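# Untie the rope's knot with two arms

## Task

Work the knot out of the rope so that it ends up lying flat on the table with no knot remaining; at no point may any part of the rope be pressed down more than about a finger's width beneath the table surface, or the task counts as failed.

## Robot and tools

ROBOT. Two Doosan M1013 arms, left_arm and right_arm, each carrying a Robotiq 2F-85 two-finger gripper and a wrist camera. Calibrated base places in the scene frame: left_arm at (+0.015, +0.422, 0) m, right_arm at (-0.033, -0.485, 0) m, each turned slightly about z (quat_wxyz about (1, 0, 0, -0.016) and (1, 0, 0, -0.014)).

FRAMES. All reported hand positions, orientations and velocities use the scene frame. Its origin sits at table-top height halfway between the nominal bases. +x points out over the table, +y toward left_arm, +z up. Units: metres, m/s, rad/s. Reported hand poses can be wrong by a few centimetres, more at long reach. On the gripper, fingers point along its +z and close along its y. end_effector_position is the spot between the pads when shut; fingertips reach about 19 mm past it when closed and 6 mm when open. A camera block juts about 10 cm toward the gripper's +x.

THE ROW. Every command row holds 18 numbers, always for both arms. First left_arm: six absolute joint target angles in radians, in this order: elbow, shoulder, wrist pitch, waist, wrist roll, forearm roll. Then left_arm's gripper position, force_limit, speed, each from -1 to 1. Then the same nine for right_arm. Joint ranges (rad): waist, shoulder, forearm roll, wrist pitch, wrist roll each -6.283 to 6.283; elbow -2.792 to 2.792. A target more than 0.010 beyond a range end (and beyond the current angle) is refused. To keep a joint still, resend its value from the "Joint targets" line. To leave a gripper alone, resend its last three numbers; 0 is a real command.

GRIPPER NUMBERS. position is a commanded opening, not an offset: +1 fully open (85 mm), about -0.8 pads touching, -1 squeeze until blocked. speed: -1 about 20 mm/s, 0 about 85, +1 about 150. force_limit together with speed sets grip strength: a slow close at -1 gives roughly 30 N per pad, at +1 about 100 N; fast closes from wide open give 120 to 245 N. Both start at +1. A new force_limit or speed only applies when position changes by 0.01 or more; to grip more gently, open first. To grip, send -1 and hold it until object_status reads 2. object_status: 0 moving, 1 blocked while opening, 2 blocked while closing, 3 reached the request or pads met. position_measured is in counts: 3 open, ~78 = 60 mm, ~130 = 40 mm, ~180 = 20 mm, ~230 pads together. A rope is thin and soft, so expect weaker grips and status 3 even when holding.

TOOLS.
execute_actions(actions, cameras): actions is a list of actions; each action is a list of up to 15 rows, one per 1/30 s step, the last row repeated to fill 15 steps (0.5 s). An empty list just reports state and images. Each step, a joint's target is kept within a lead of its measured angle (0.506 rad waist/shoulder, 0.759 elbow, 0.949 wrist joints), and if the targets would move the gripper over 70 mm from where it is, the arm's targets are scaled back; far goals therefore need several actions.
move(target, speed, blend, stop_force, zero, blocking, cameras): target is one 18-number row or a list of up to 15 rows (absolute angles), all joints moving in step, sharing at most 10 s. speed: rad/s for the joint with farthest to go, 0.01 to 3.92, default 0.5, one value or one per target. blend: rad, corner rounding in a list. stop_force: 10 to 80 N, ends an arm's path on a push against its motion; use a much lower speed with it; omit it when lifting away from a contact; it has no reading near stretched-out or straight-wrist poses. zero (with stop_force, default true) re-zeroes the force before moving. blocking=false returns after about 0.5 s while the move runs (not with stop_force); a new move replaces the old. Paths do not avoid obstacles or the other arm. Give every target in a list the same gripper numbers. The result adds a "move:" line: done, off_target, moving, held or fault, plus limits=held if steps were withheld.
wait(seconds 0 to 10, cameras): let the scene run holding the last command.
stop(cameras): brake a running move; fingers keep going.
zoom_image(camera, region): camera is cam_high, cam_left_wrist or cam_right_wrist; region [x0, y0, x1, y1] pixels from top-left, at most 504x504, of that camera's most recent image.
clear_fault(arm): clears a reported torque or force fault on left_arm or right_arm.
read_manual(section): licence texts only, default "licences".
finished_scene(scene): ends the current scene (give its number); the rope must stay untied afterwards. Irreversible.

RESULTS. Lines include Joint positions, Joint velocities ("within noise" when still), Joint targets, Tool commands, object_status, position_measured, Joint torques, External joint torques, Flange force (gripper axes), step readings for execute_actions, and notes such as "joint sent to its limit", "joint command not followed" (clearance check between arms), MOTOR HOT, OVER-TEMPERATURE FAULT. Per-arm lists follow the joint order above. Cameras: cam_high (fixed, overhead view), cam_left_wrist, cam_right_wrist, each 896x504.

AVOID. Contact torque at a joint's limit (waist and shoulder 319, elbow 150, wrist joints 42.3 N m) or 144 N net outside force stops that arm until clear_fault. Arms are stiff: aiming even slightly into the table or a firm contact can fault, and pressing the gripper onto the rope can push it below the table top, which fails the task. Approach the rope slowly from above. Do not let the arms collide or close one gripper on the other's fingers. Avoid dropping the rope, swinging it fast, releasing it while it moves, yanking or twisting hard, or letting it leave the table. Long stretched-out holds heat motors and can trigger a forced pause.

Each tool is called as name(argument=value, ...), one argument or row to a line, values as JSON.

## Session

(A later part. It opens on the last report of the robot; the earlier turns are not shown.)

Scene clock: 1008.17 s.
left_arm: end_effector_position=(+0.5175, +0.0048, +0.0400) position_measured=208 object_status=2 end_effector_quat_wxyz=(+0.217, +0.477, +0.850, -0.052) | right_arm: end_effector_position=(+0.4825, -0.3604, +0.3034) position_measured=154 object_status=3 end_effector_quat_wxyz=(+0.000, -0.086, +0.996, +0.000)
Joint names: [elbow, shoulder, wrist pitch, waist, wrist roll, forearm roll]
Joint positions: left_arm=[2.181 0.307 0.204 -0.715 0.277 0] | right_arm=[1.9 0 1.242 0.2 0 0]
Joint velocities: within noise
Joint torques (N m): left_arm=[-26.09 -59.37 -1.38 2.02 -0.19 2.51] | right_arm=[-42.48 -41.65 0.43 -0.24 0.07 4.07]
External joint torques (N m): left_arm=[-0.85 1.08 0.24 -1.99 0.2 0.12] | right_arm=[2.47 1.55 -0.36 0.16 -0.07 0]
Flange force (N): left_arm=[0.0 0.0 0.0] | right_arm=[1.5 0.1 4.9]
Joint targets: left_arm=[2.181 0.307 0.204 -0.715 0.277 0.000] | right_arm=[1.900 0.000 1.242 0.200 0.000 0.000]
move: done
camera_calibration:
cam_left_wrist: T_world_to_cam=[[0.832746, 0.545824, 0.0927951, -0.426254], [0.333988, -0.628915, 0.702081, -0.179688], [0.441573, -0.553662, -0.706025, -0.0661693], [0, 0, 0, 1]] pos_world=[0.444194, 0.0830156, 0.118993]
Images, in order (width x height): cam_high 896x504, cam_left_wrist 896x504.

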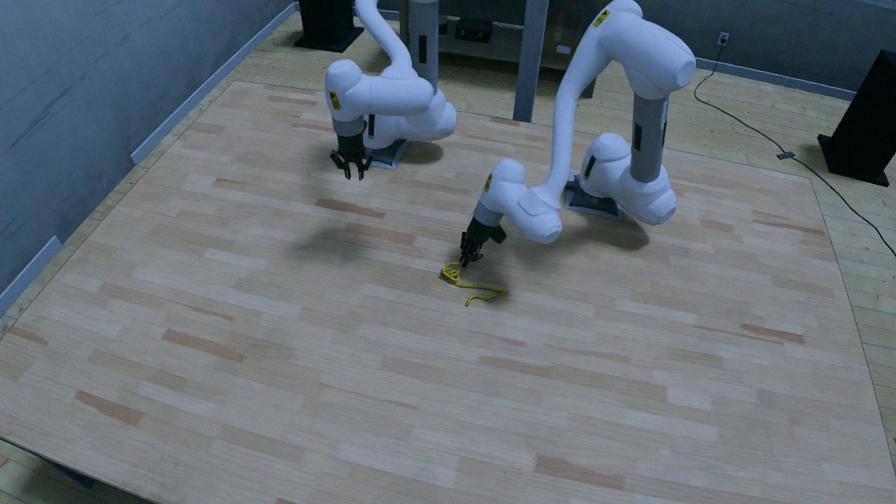

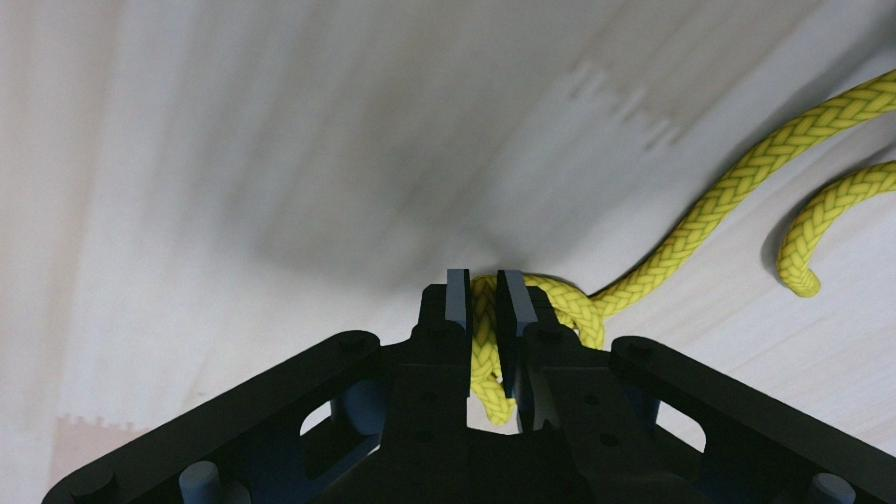

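move(
  target=[2.181,0.307,0.204,-0.715,0.277,0,-1,-0.9,-0.9,1.8,0.2,1.142,0.4,0,0,-0.2,-0.7,-0.5],
  cameras=["cam_right_wrist"],
)

zoom_image(
  camera="cam_right_wrist",
  region=[540, 150, 896, 450],
)

Scene clock: 1020.53 s.
left_arm: end_effector_position=(+0.5175, +0.0048, +0.0400) position_measured=208 object_status=2 end_effector_quat_wxyz=(+0.217, +0.477, +0.850, -0.052) | right_arm: end_effector_position=(+0.5429, -0.2233, +0.2392) position_measured=154 object_status=3 end_effector_quat_wxyz=(+0.000, -0.185, +0.983, +0.000)
Joint names: [elbow, shoulder, wrist pitch, waist, wrist roll, forearm roll]
Joint positions: left_arm=[2.181 0.307 0.204 -0.715 0.277 0] | right_arm=[1.8 0.2 1.142 0.4 0 0]
Joint velocities: within noise
Joint torques (N m): left_arm=[-27.3 -58.86 -1.33 2.16 -0.26 2.55] | right_arm=[-41.02 -63.19 0.64 2 0.08 3.88]
External joint torques (N m): left_arm=[0.42 0.55 0.18 -2.16 0.27 0.08] | right_arm=[2.52 3.84 -0.56 -2.11 -0.08 0.04]
Flange force (N): left_arm=[0.0 0.0 0.0] | right_arm=[-0.9 -3.4 6.5]
Joint targets: left_arm=[2.181 0.307 0.204 -0.715 0.277 0.000] | right_arm=[1.800 0.200 1.142 0.400 0.000 0.000]
move: done
camera_calibration:
cam_right_wrist: T_world_to_cam=[[-0.387367, 0.921921, 0.00308543, 0.422396], [0.850384, 0.356012, 0.38743, -0.458516], [0.356081, 0.152701, -0.921894, 0.191505], [0, 0, 0, 1]] pos_world=[0.485346, -0.255422, 0.352887]
Images, in order (width x height): cam_right_wrist 896x504.

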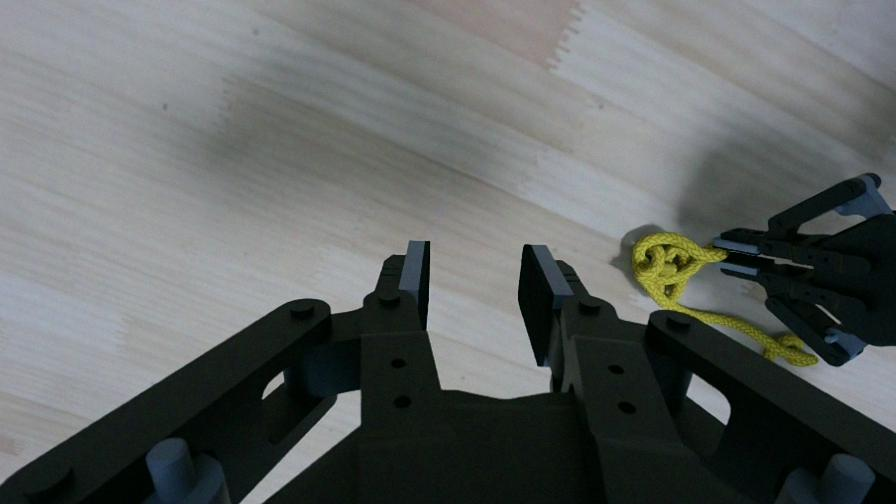

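Scaled by 1.416 from the camera's 896x504 image, which has a finer 1280x720 frame.

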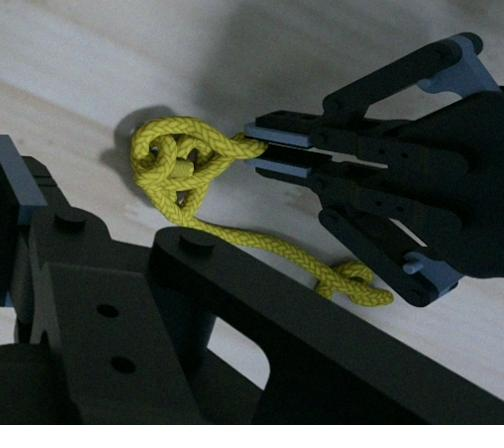

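zoom_image(
  camera="cam_right_wrist",
  region=[620, 220, 740, 320],
)

Scaled by 4.200 from the camera's 896x504 image, which has a finer 1280x720 frame.

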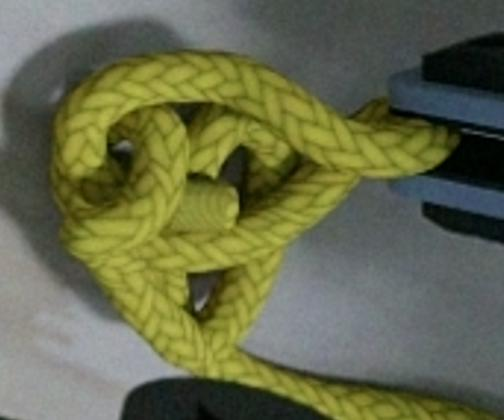

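move(
  target=[
    [2.181,0.307,0.204,-0.715,0.277,0,-1,-0.9,-0.9,1.9,0.0,1.242,0.2,0,0,-0.35,-0.7,-0.5],
    [1.9,0.085,0.702,-0.715,0.277,0,-1,-0.9,-0.9,1.9,0.0,1.242,0.2,0,0,-0.35,-0.7,-0.5],
  ],
  speed=0.2,
  cameras=["cam_left_wrist","cam_high","cam_right_wrist"],
)

zoom_image(
  camera="cam_high",
  region=[420, 180, 500, 260],
)

zoom_image(
  camera="cam_left_wrist",
  region=[390, 90, 590, 390],
)

Scene clock: 1050.70 s.
left_arm: end_effector_position=(+0.5457, -0.0213, +0.2861) position_measured=208 object_status=2 end_effector_quat_wxyz=(+0.219, +0.477, +0.850, -0.052) | right_arm: end_effector_position=(+0.4825, -0.3604, +0.3034) position_measured=173 object_status=3 end_effector_quat_wxyz=(+0.000, -0.086, +0.996, +0.000)
Joint names: [elbow, shoulder, wrist pitch, waist, wrist roll, forearm roll]
Joint positions: left_arm=[1.9 0.085 0.702 -0.715 0.277 0] | right_arm=[1.9 0 1.242 0.2 0 0]
Joint velocities: within noise
Joint torques (N m): left_arm=[-41.44 -49.71 -1.08 2.14 -0.1 3.93] | right_arm=[-42.44 -41.53 0.49 -0.14 0.1 4.05]
External joint torques (N m): left_arm=[1.55 1.11 -0.07 -2.28 0.11 0.02] | right_arm=[2.45 1.52 -0.42 0.09 -0.1 0.02]
Flange force (N): left_arm=[0.9 -4.3 2.1] | right_arm=[1.5 -0.1 4.9]
Joint targets: left_arm=[1.900 0.085 0.702 -0.715 0.277 0.000] | right_arm=[1.900 0.000 1.242 0.200 0.000 0.000]
move: done
camera_calibration:
cam_left_wrist: T_world_to_cam=[[0.83238, 0.546184, 0.0939513, -0.458465], [0.33146, -0.626488, 0.705441, -0.377833], [0.44416, -0.556054, -0.702514, 0.0782664], [0, 0, 0, 1]] pos_world=[0.47209, 0.0572187, 0.364596]
cam_right_wrist: T_world_to_cam=[[-0.19664, 0.980471, 0.0031355, 0.454229], [0.904169, 0.180098, 0.387353, -0.472534], [0.379224, 0.0790041, -0.921926, 0.255415], [0, 0, 0, 1]] pos_world=[0.419711, -0.380435, 0.417087]

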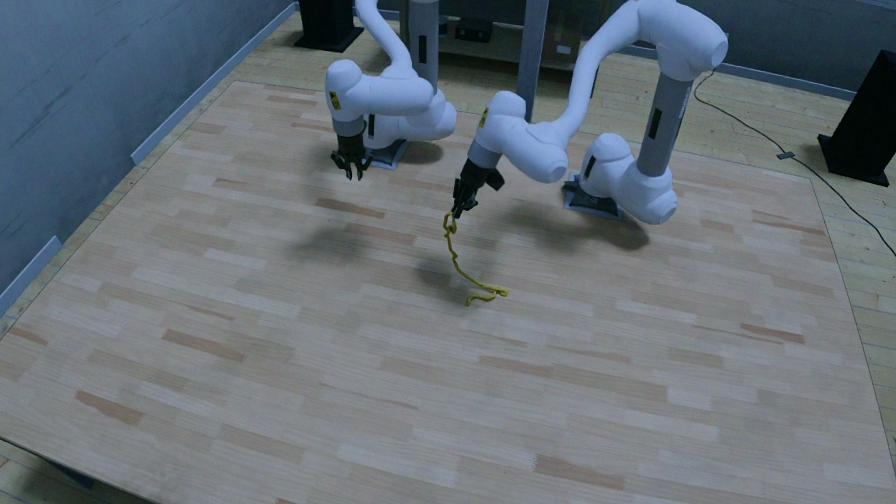

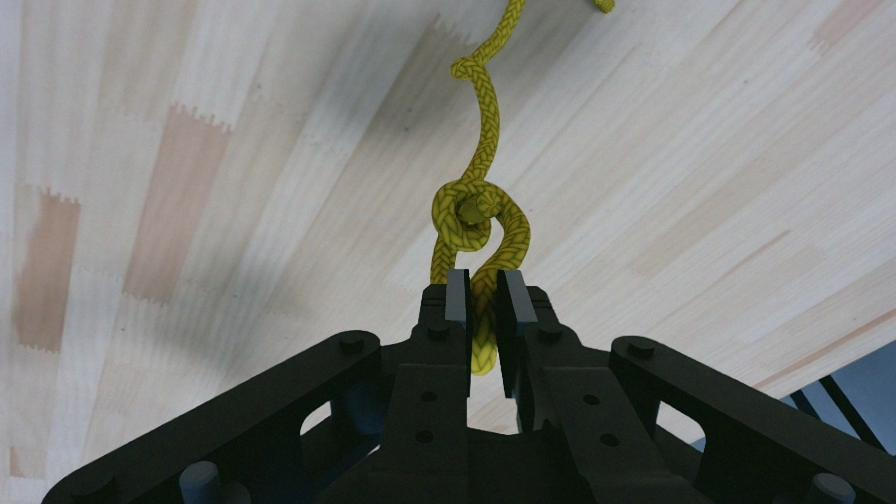

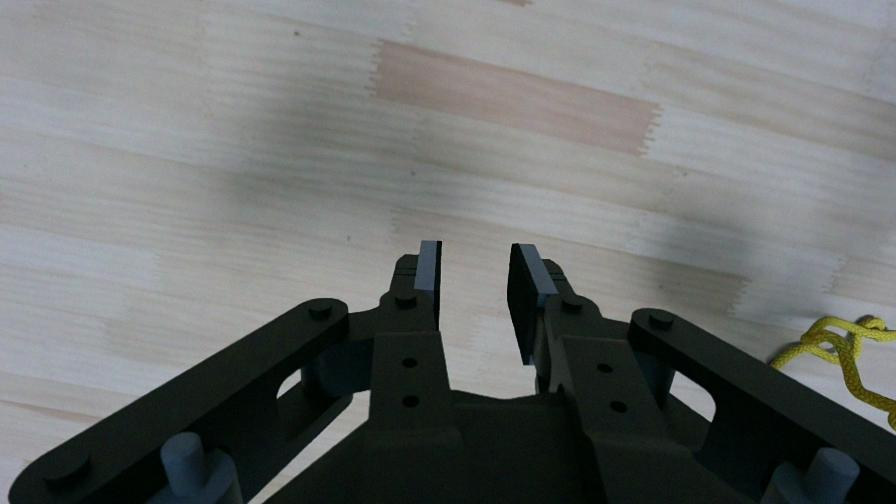

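Scaled by 6.300 from the camera's 896x504 image, which has a finer 1280x720 frame.

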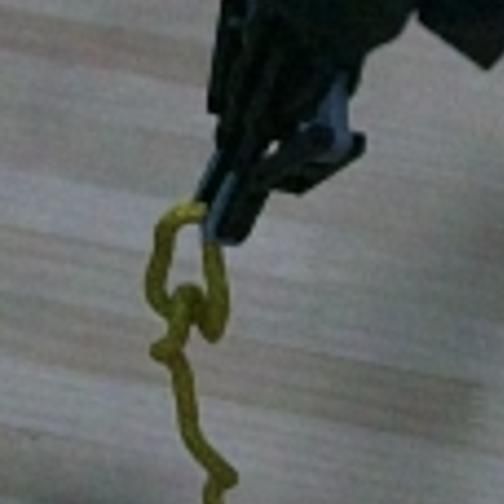

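Scaled by 1.680 from the camera's 896x504 image, which has a finer 1280x720 frame.

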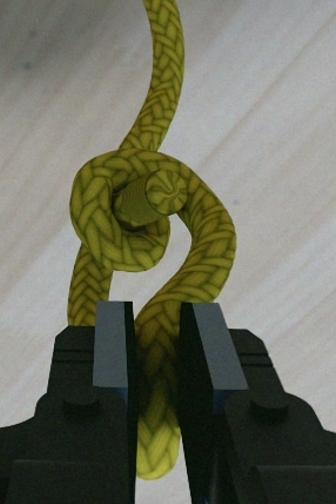

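move(
  target=[1.9,0.085,0.702,-0.715,0.277,0,-1,-0.9,-0.9,2.253,-0.051,-0.06,0.627,0,0,-0.3,-0.7,-0.5],
  speed=0.4,
  cameras=["cam_right_wrist","cam_left_wrist"],
)

zoom_image(
  camera="cam_right_wrist",
  region=[350, 150, 600, 400],
)

Scene clock: 1071.20 s.
left_arm: end_effector_position=(+0.5457, -0.0213, +0.2862) position_measured=208 object_status=2 end_effector_quat_wxyz=(+0.219, +0.477, +0.850, -0.052) | right_arm: end_effector_position=(+0.4947, -0.0830, +0.2859) position_measured=167 object_status=3 end_effector_quat_wxyz=(+0.458, -0.259, +0.839, +0.141)
Joint names: [elbow, shoulder, wrist pitch, waist, wrist roll, forearm roll]
Joint positions: left_arm=[1.9 0.085 0.702 -0.715 0.277 0] | right_arm=[2.253 -0.051 -0.06 0.627 0 0]
Joint velocities: within noise
Joint torques (N m): left_arm=[-40.86 -49.31 -1.29 2.38 -0.18 3.99] | right_arm=[-38.69 -32.45 -1.85 -0.47 0.07 3.44]
External joint torques (N m): left_arm=[0.89 0.48 0.13 -2.3 0.19 -0.02] | right_arm=[2.17 1.35 -0.44 0.38 -0.07 0.04]
Flange force (N): left_arm=[0.2 -3.8 0.7] | right_arm=[0.0 0.0 0.0]
Joint targets: left_arm=[1.900 0.085 0.702 -0.715 0.277 0.000] | right_arm=[2.253 -0.051 -0.060 0.627 0.000 0.000]
move: done
camera_calibration:
cam_left_wrist: T_world_to_cam=[[0.83238, 0.546184, 0.0939513, -0.458474], [0.33146, -0.626488, 0.705441, -0.377903], [0.44416, -0.556054, -0.702514, 0.0783367], [0, 0, 0, 1]] pos_world=[0.47209, 0.0572187, 0.364696]
cam_right_wrist: T_world_to_cam=[[-0.577531, 0.816131, -0.0197037, 0.366079], [0.129539, 0.115444, 0.984831, -0.31974], [0.806026, 0.566218, -0.172393, -0.172261], [0, 0, 0, 1]] pos_world=[0.391688, -0.164319, 0.292406]
Images, in order (width x height): cam_left_wrist 896x504, cam_right_wrist 896x504.

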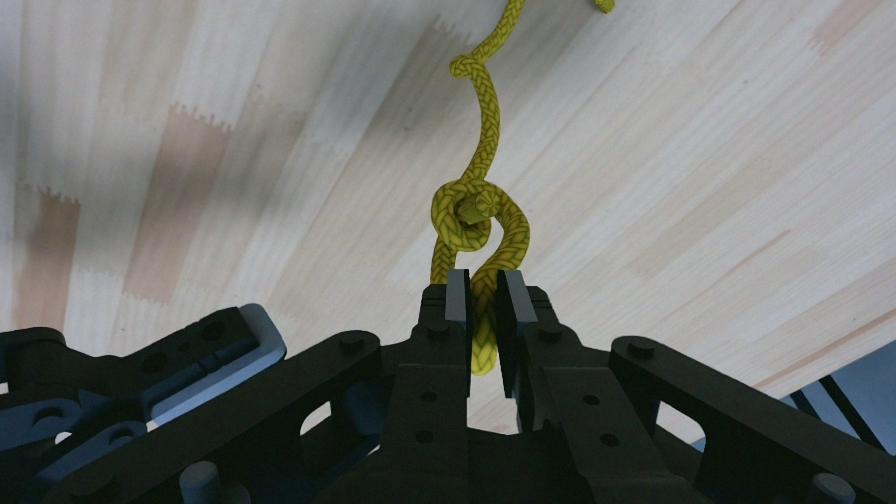

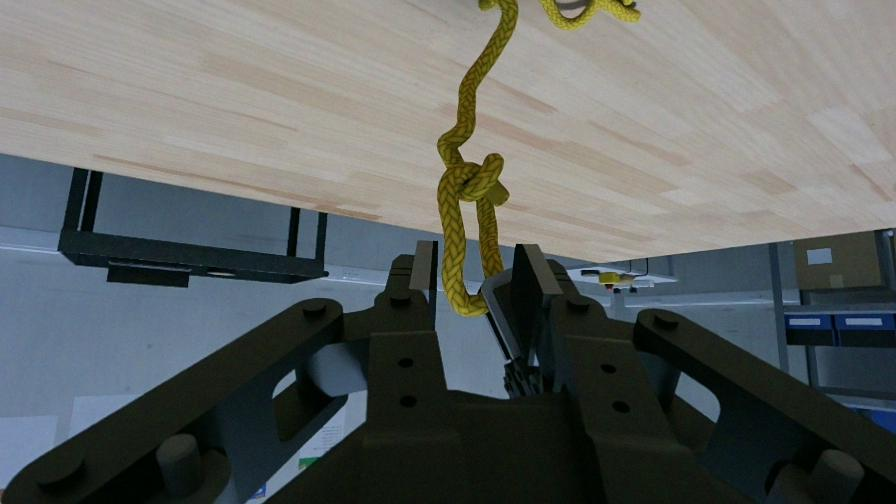

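Scaled by 2.016 from the camera's 896x504 image, which has a finer 1280x720 frame.

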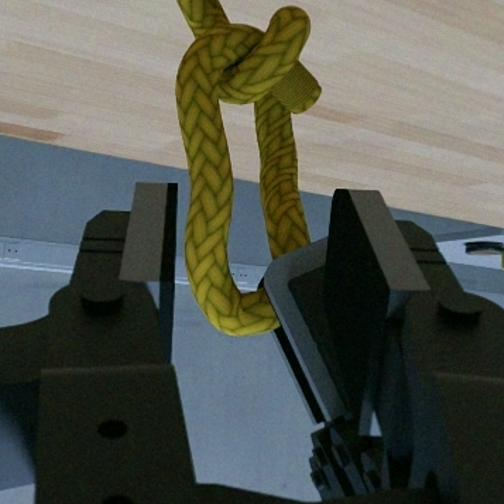

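execute_actions(
  actions=[],
)

zoom_image(
  camera="cam_right_wrist",
  region=[320, 120, 620, 400],
)

Scene clock: 1103.57 s.
left_arm: end_effector_position=(+0.5457, -0.0213, +0.2862) position_measured=208 object_status=2 end_effector_quat_wxyz=(+0.219, +0.477, +0.850, -0.052) | right_arm: end_effector_position=(+0.4947, -0.0830, +0.2859) position_measured=167 object_status=3 end_effector_quat_wxyz=(+0.458, -0.259, +0.839, +0.142)
Joint names: [elbow, shoulder, wrist pitch, waist, wrist roll, forearm roll]
Joint positions: left_arm=[1.9 0.085 0.702 -0.715 0.277 0] | right_arm=[2.253 -0.051 -0.06 0.627 0 0]
Joint velocities: within noise
Joint torques (N m): left_arm=[-40.92 -49.13 -1.29 2.09 -0.23 3.96] | right_arm=[-38.84 -32.3 -1.99 -0.42 0.1 3.46]
External joint torques (N m): left_arm=[0.88 0.27 0.13 -2.24 0.24 0.01] | right_arm=[2.4 1.26 -0.3 0.47 -0.1 0.01]
Flange force (N): left_arm=[0.4 -3.7 0.4] | right_arm=[0.0 0.0 0.0]
Joint targets: left_arm=[1.900 0.085 0.702 -0.715 0.277 0.000] | right_arm=[2.253 -0.051 -0.060 0.627 0.000 0.000]
Tool commands: left_gripper/position=-1.0 left_gripper/force_limit=-0.9 left_gripper/speed=-0.9 right_gripper/position=-0.3 right_gripper/force_limit=-0.7 right_gripper/speed=-0.5
camera_calibration:
cam_left_wrist: T_world_to_cam=[[0.83238, 0.546184, 0.0939513, -0.458474], [0.33146, -0.626488, 0.705441, -0.377903], [0.44416, -0.556054, -0.702514, 0.0783367], [0, 0, 0, 1]] pos_world=[0.47209, 0.0572187, 0.364696]
cam_right_wrist: T_world_to_cam=[[-0.577529, 0.816132, -0.0197038, 0.365997], [0.129459, 0.115388, 0.984848, -0.319734], [0.80604, 0.566228, -0.172296, -0.17235], [0, 0, 0, 1]] pos_world=[0.391688, -0.164219, 0.292406]

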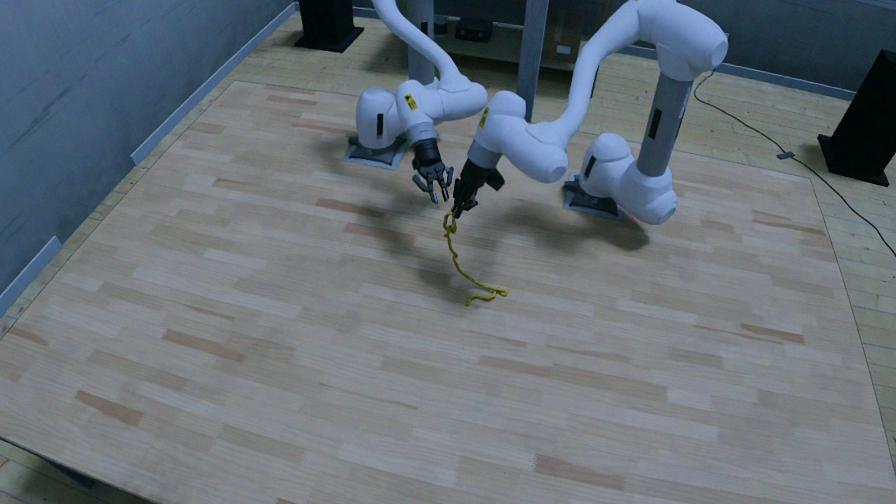

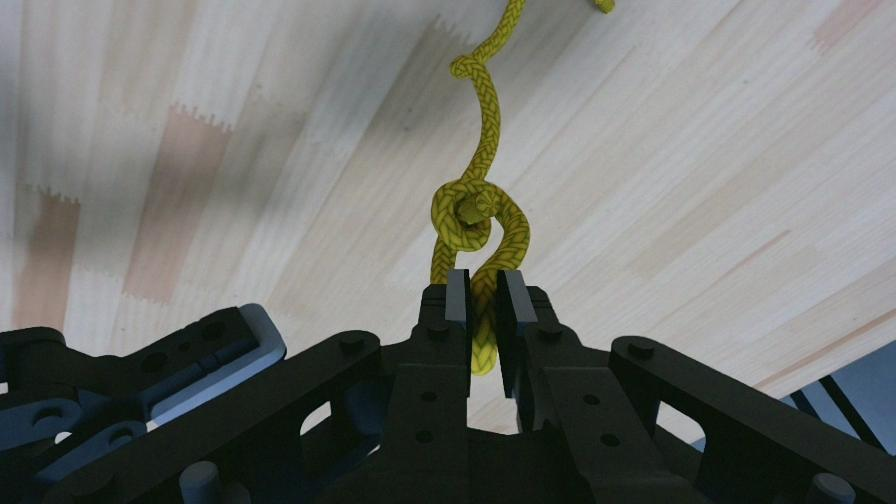

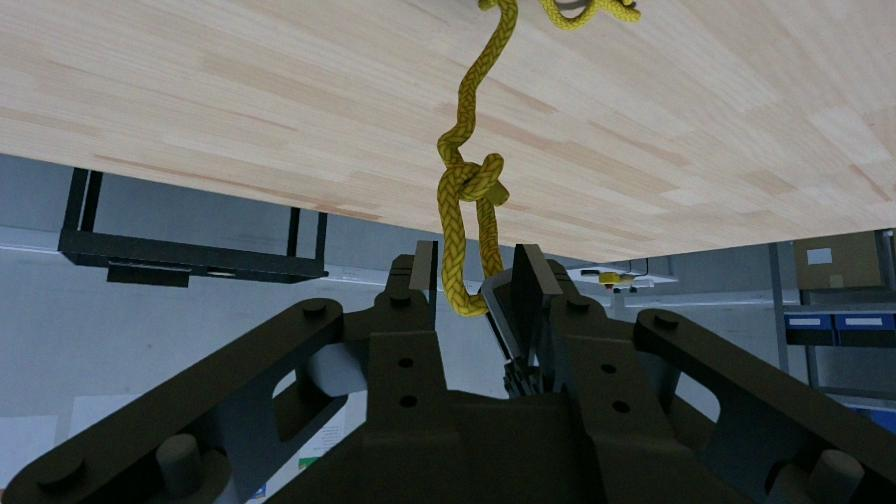

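Scaled by 1.680 from the camera's 896x504 image, which has a finer 1280x720 frame.

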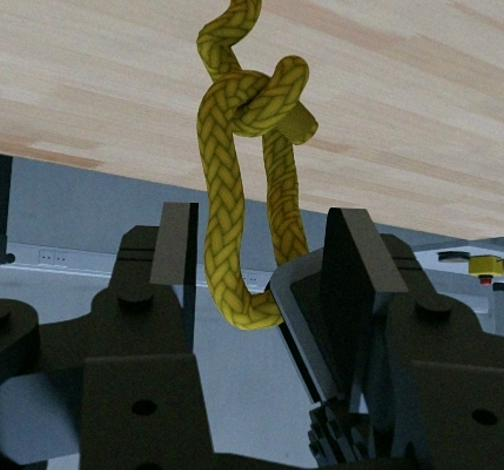

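zoom_image(
  camera="cam_left_wrist",
  region=[380, 140, 580, 390],
)

zoom_image(
  camera="cam_right_wrist",
  region=[420, 120, 540, 230],
)

zoom_image(
  camera="cam_high",
  region=[410, 170, 520, 320],
)

Scaled by 2.016 from the camera's 896x504 image, which has a finer 1280x720 frame.

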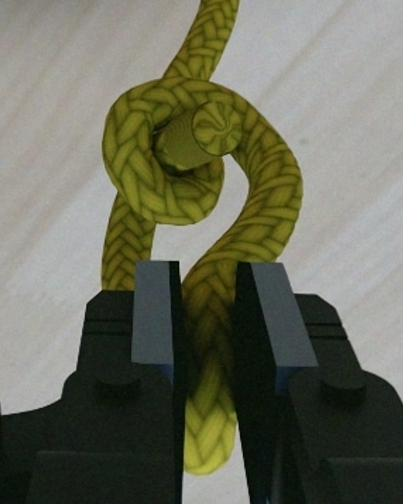

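Scaled by 4.200 from the camera's 896x504 image, which has a finer 1280x720 frame.

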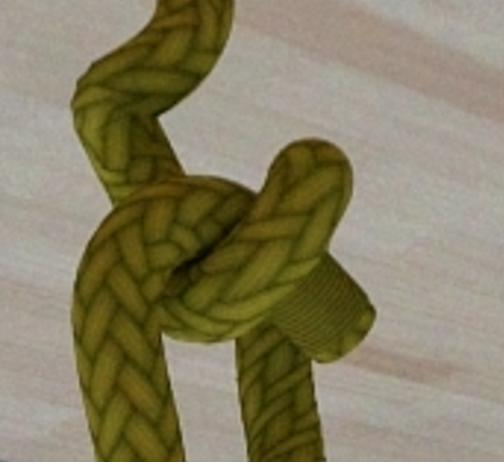

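Scaled by 3.360 from the camera's 896x504 image, which has a finer 1280x720 frame.

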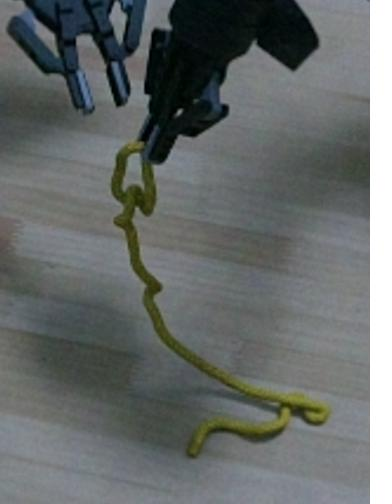

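move(
  target=[1.9,0.085,0.702,-0.715,0.277,0,-1,-0.9,-0.9,2.2724,0.0483,-0.1791,0.6162,0,0,-0.42,-0.7,-0.5],
  speed=0.3,
  cameras=["cam_right_wrist"],
)

zoom_image(
  camera="cam_right_wrist",
  region=[320, 120, 620, 400],
)

Scene clock: 1150.43 s.
left_arm: end_effector_position=(+0.5457, -0.0213, +0.2862) position_measured=208 object_status=2 end_effector_quat_wxyz=(+0.219, +0.477, +0.850, -0.052) | right_arm: end_effector_position=(+0.5151, -0.0779, +0.2350) position_measured=182 object_status=3 end_effector_quat_wxyz=(+0.459, -0.255, +0.840, +0.139)
Joint names: [elbow, shoulder, wrist pitch, waist, wrist roll, forearm roll]
Joint positions: left_arm=[1.9 0.085 0.702 -0.715 0.277 0] | right_arm=[2.272 0.048 -0.179 0.616 0 0]
Joint velocities: within noise
Joint torques (N m): left_arm=[-40.81 -49.44 -1.41 1.91 -0.2 3.98] | right_arm=[-35.54 -41.46 -1.97 -0.09 0.09 3.15]
External joint torques (N m): left_arm=[0.82 0.52 0.25 -1.83 0.2 -0.02] | right_arm=[2.33 3.15 -0.31 0.05 -0.09 0]
Flange force (N): left_arm=[0.1 -2.9 0.5] | right_arm=[0.0 0.0 0.0]
Joint targets: left_arm=[1.900 0.085 0.702 -0.715 0.277 0.000] | right_arm=[2.272 0.048 -0.179 0.616 0.000 0.000]
move: done
camera_calibration:
cam_right_wrist: T_world_to_cam=[[-0.568702, 0.822308, -0.0196824, 0.368603], [0.130364, 0.113734, 0.984921, -0.273391], [0.812147, 0.557561, -0.17188, -0.204319], [0, 0, 0, 1]] pos_world=[0.411203, -0.158091, 0.241405]
Images, in order (width x height): cam_right_wrist 896x504.

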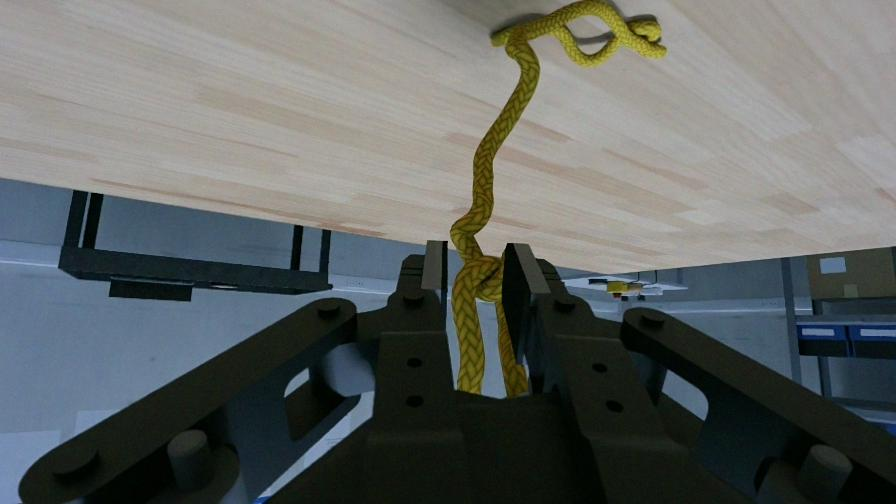

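Scaled by 1.680 from the camera's 896x504 image, which has a finer 1280x720 frame.

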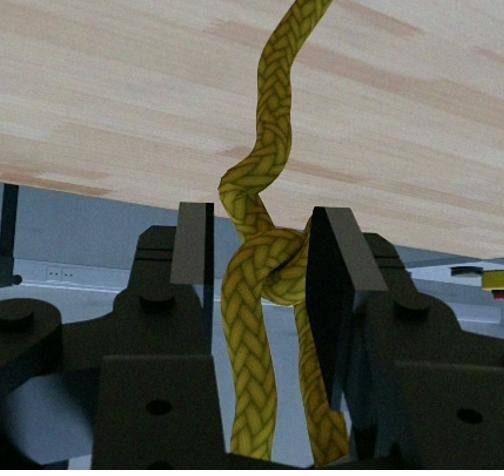

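move(
  target=[1.9,0.085,0.702,-0.715,0.277,0,-1,-0.9,-0.9,2.2458,-0.0176,-0.0866,0.6109,0,0,-0.5,-0.7,-0.5],
  speed=0.3,
  cameras=["cam_right_wrist"],
)

zoom_image(
  camera="cam_right_wrist",
  region=[320, 120, 620, 400],
)

Scene clock: 1178.50 s.
left_arm: end_effector_position=(+0.5457, -0.0213, +0.2862) position_measured=208 object_status=2 end_effector_quat_wxyz=(+0.219, +0.477, +0.850, -0.052) | right_arm: end_effector_position=(+0.5111, -0.0849, +0.2749) position_measured=192 object_status=3 end_effector_quat_wxyz=(+0.459, -0.252, +0.841, +0.138)
Joint names: [elbow, shoulder, wrist pitch, waist, wrist roll, forearm roll]
Joint positions: left_arm=[1.9 0.085 0.702 -0.715 0.277 0] | right_arm=[2.246 -0.018 -0.087 0.611 0 0]
Joint velocities: within noise
Joint torques (N m): left_arm=[-40.98 -49.32 -1.29 1.52 -0.24 3.9] | right_arm=[-37.43 -36.16 -2.4 -0.2 0.05 3.39]
External joint torques (N m): left_arm=[1.01 0.38 0.14 -1.47 0.25 0.06] | right_arm=[1.57 2.15 0.1 0.21 -0.05 0.02]
Flange force (N): left_arm=[0.9 -2.4 0.6] | right_arm=[0.0 0.0 0.0]
Joint targets: left_arm=[1.900 0.085 0.702 -0.715 0.277 0.000] | right_arm=[2.246 -0.018 -0.087 0.611 0.000 0.000]
move: done
camera_calibration:
cam_right_wrist: T_world_to_cam=[[-0.564302, 0.825333, -0.0197185, 0.370944], [0.131044, 0.113129, 0.984901, -0.311848], [0.815102, 0.553197, -0.171994, -0.192147], [0, 0, 0, 1]] pos_world=[0.40681, -0.164578, 0.281405]
Images, in order (width x height): cam_right_wrist 896x504.

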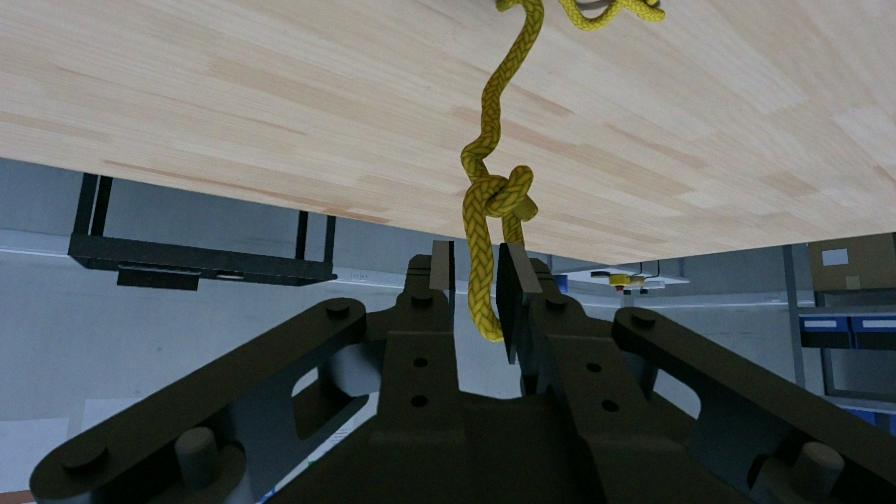

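Scaled by 1.680 from the camera's 896x504 image, which has a finer 1280x720 frame.

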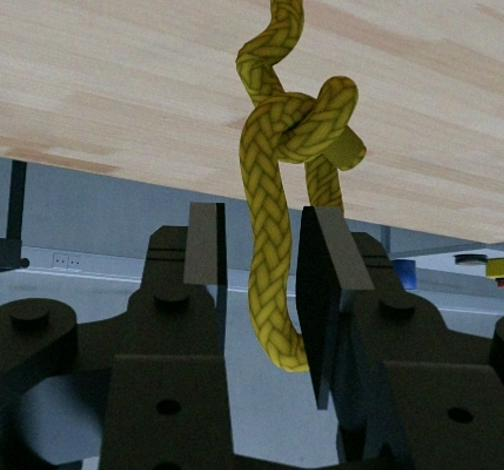

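move(
  target=[1.9,0.085,0.702,-0.715,0.277,0,-1,-0.9,-0.9,2.1894,0.0949,-0.1427,0.6141,0,0,-0.5,-0.7,-0.5],
  speed=0.06,
  cameras=["cam_right_wrist","cam_left_wrist"],
)

zoom_image(
  camera="cam_right_wrist",
  region=[320, 120, 620, 400],
)

Scene clock: 1198.33 s.
left_arm: end_effector_position=(+0.5457, -0.0213, +0.2862) position_measured=208 object_status=2 end_effector_quat_wxyz=(+0.219, +0.477, +0.850, -0.052) | right_arm: end_effector_position=(+0.5513, -0.0556, +0.2481) position_measured=192 object_status=3 end_effector_quat_wxyz=(+0.459, -0.254, +0.840, +0.139)
Joint names: [elbow, shoulder, wrist pitch, waist, wrist roll, forearm roll]
Joint positions: left_arm=[1.9 0.085 0.702 -0.715 0.277 0] | right_arm=[2.189 0.095 -0.143 0.614 0 0]
Joint velocities: within noise
Joint torques (N m): left_arm=[-40.92 -49.46 -1.34 2.11 -0.22 3.95] | right_arm=[-35.59 -45.07 -1.99 -0.34 0.08 3.19]
External joint torques (N m): left_arm=[0.89 0.53 0.17 -2.1 0.22 0.02] | right_arm=[1.35 0.85 -0.3 0.36 -0.08 0.06]
Flange force (N): left_arm=[0.2 -3.4 0.7] | right_arm=[0.0 0.0 0.0]
Joint targets: left_arm=[1.900 0.085 0.702 -0.715 0.277 0.000] | right_arm=[2.189 0.095 -0.143 0.614 0.000 0.000]
move: done
camera_calibration:
cam_left_wrist: T_world_to_cam=[[0.83238, 0.546184, 0.0939513, -0.458474], [0.33146, -0.626488, 0.705441, -0.377903], [0.44416, -0.556054, -0.702514, 0.0783367], [0, 0, 0, 1]] pos_world=[0.47209, 0.0572187, 0.364696]
cam_right_wrist: T_world_to_cam=[[-0.566955, 0.823512, -0.0197725, 0.370234], [0.130571, 0.113541, 0.984916, -0.293664], [0.813335, 0.555821, -0.171899, -0.244618], [0, 0, 0, 1]] pos_world=[0.447206, -0.135586, 0.254505]
Images, in order (width x height): cam_left_wrist 896x504, cam_right_wrist 896x504.

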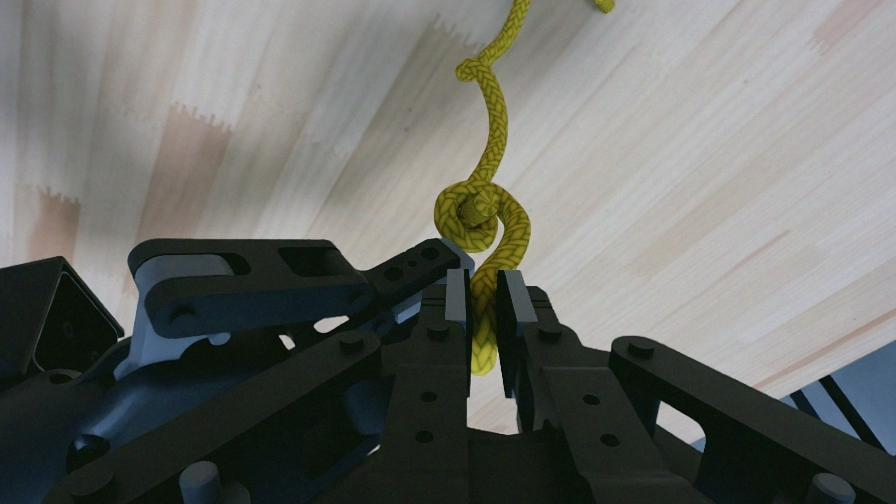

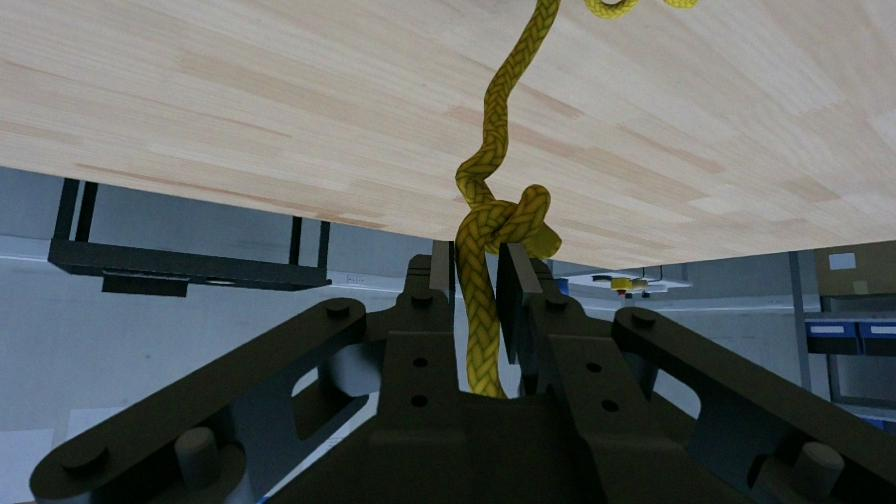

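Scaled by 1.680 from the camera's 896x504 image, which has a finer 1280x720 frame.

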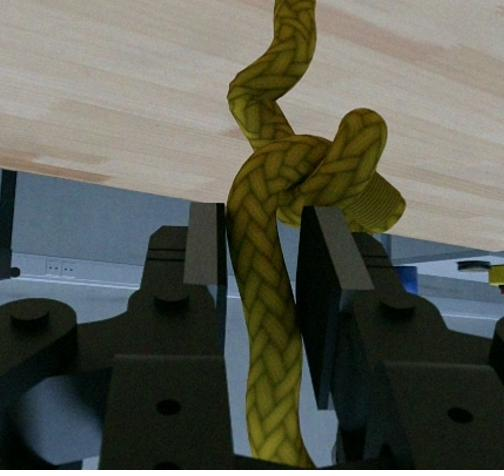

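Well inside the pads; close.

move(
  target=[1.9,0.085,0.702,-0.715,0.277,0,-1,-0.9,-0.9,2.1894,0.0949,-0.1427,0.6141,0,0,-1,-0.8,-0.9],
  cameras=["cam_right_wrist","cam_left_wrist"],
)

zoom_image(
  camera="cam_right_wrist",
  region=[320, 120, 620, 400],
)

Scene clock: 1205.20 s.
left_arm: end_effector_position=(+0.5457, -0.0213, +0.2862) position_measured=208 object_status=2 end_effector_quat_wxyz=(+0.219, +0.477, +0.850, -0.052) | right_arm: end_effector_position=(+0.5513, -0.0556, +0.2480) position_measured=207 object_status=0 end_effector_quat_wxyz=(+0.459, -0.254, +0.840, +0.139)
Joint names: [elbow, shoulder, wrist pitch, waist, wrist roll, forearm roll]
Joint positions: left_arm=[1.9 0.085 0.702 -0.715 0.277 0] | right_arm=[2.189 0.095 -0.143 0.614 0 0]
Joint velocities: within noise
Joint torques (N m): left_arm=[-40.8 -49.44 -1.3 2.65 -0.17 3.97] | right_arm=[-36.55 -45.88 -2.01 -0.28 0.04 3.21]
External joint torques (N m): left_arm=[0.83 0.8 0.14 -2.83 0.18 -0.01] | right_arm=[2.23 1.69 -0.29 0.19 -0.04 0.04]
Flange force (N): left_arm=[-0.6 -4.6 1.1] | right_arm=[0.0 0.0 0.0]
Joint targets: left_arm=[1.900 0.085 0.702 -0.715 0.277 0.000] | right_arm=[2.189 0.095 -0.143 0.614 0.000 0.000]
move: done
camera_calibration:
cam_left_wrist: T_world_to_cam=[[0.83238, 0.546184, 0.0939513, -0.458474], [0.33146, -0.626488, 0.705441, -0.377903], [0.44416, -0.556054, -0.702514, 0.0783367], [0, 0, 0, 1]] pos_world=[0.47209, 0.0572187, 0.364696]
cam_right_wrist: T_world_to_cam=[[-0.566955, 0.823512, -0.0197725, 0.370291], [0.130571, 0.113541, 0.984916, -0.293677], [0.813335, 0.555821, -0.171899, -0.244699], [0, 0, 0, 1]] pos_world=[0.447306, -0.135586, 0.254505]
Images, in order (width x height): cam_left_wrist 896x504, cam_right_wrist 896x504.

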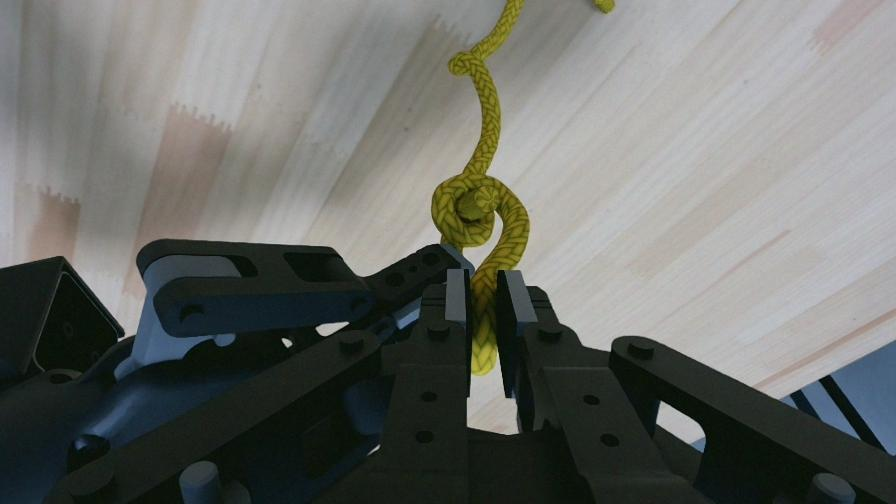

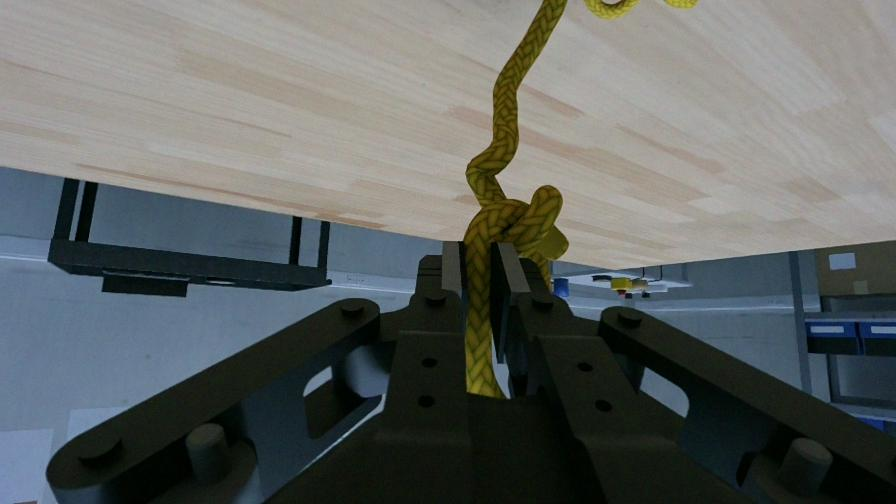

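Scaled by 1.680 from the camera's 896x504 image, which has a finer 1280x720 frame.

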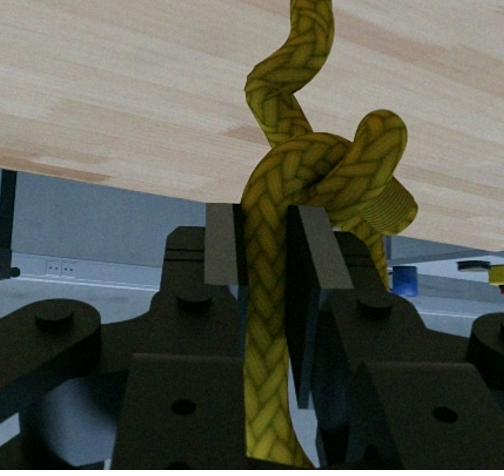

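move(
  target=[1.9,0.085,0.702,-0.715,0.277,0,-1,-0.9,-0.9,2.171,-0.0043,-0.0251,0.6028,0,0,-1,-0.8,-0.9],
  speed=0.05,
  cameras=["cam_right_wrist","cam_left_wrist"],
)

zoom_image(
  camera="cam_left_wrist",
  region=[380, 140, 580, 390],
)

Scene clock: 1232.07 s.
left_arm: end_effector_position=(+0.5457, -0.0213, +0.2862) position_measured=208 object_status=2 end_effector_quat_wxyz=(+0.219, +0.477, +0.850, -0.052) | right_arm: end_effector_position=(+0.5382, -0.0739, +0.3029) position_measured=207 object_status=2 end_effector_quat_wxyz=(+0.460, -0.249, +0.842, +0.136)
Joint names: [elbow, shoulder, wrist pitch, waist, wrist roll, forearm roll]
Joint positions: left_arm=[1.9 0.085 0.702 -0.715 0.277 0] | right_arm=[2.171 -0.004 -0.025 0.603 0 0]
Joint velocities: within noise
Joint torques (N m): left_arm=[-38.49 -47.67 -0.62 3.76 -0.27 4.33] | right_arm=[-40.43 -39.4 -2.51 -1.87 0.18 3.63]
External joint torques (N m): left_arm=[-1.52 -1.27 -0.54 -3.54 0.28 -0.36] | right_arm=[3.07 2.77 0.22 1.81 -0.18 -0.06]
Flange force (N): left_arm=[-2.6 -4.6 -1.3] | right_arm=[0.0 0.0 0.0]
Joint targets: left_arm=[1.900 0.085 0.702 -0.715 0.277 0.000] | right_arm=[2.171 -0.004 -0.025 0.603 0.000 0.000]
move: done
camera_calibration:
cam_left_wrist: T_world_to_cam=[[0.832408, 0.546132, 0.0940095, -0.458505], [0.331391, -0.626533, 0.705433, -0.377865], [0.444159, -0.556054, -0.702514, 0.0783371], [0, 0, 0, 1]] pos_world=[0.47209, 0.0572187, 0.364696]
cam_right_wrist: T_world_to_cam=[[-0.557586, 0.829885, -0.0197032, 0.37434], [0.131881, 0.111992, 0.984919, -0.344678], [0.819576, 0.546578, -0.171891, -0.218452], [0, 0, 0, 1]] pos_world=[0.433221, -0.152657, 0.309305]
Images, in order (width x height): cam_left_wrist 896x504, cam_right_wrist 896x504.

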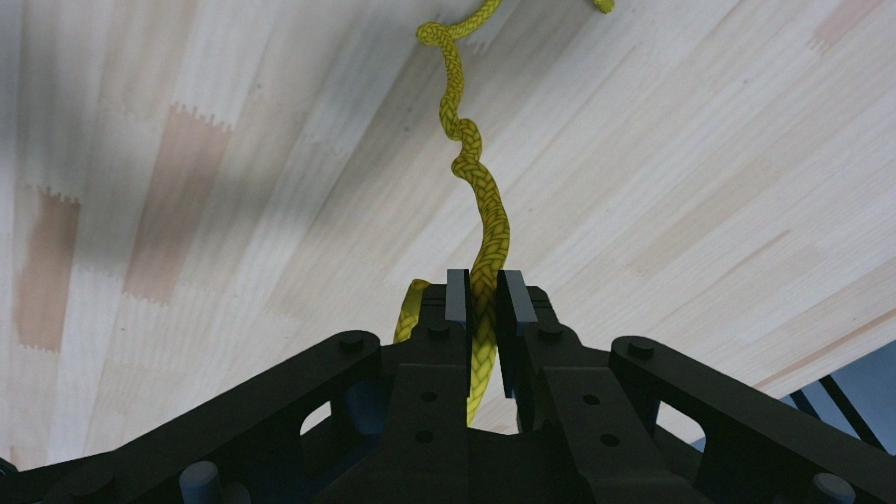

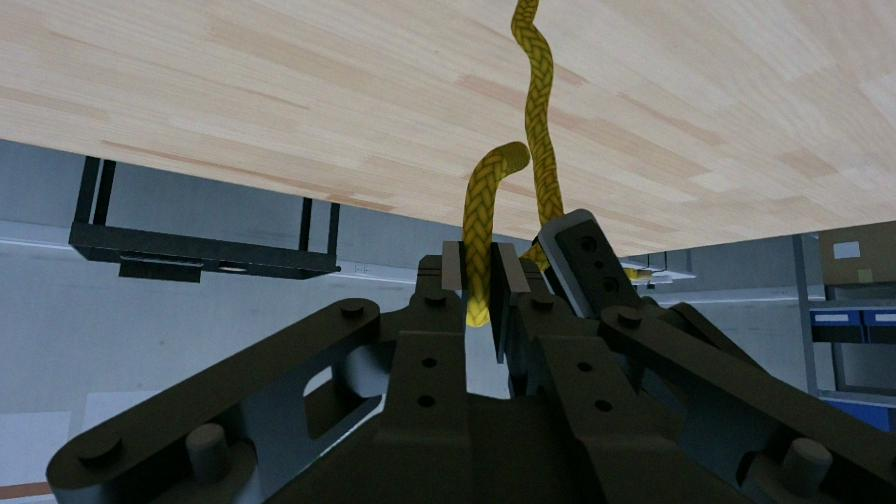

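Scaled by 2.016 from the camera's 896x504 image, which has a finer 1280x720 frame.

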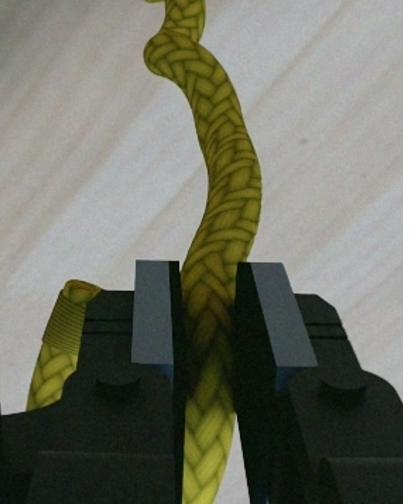

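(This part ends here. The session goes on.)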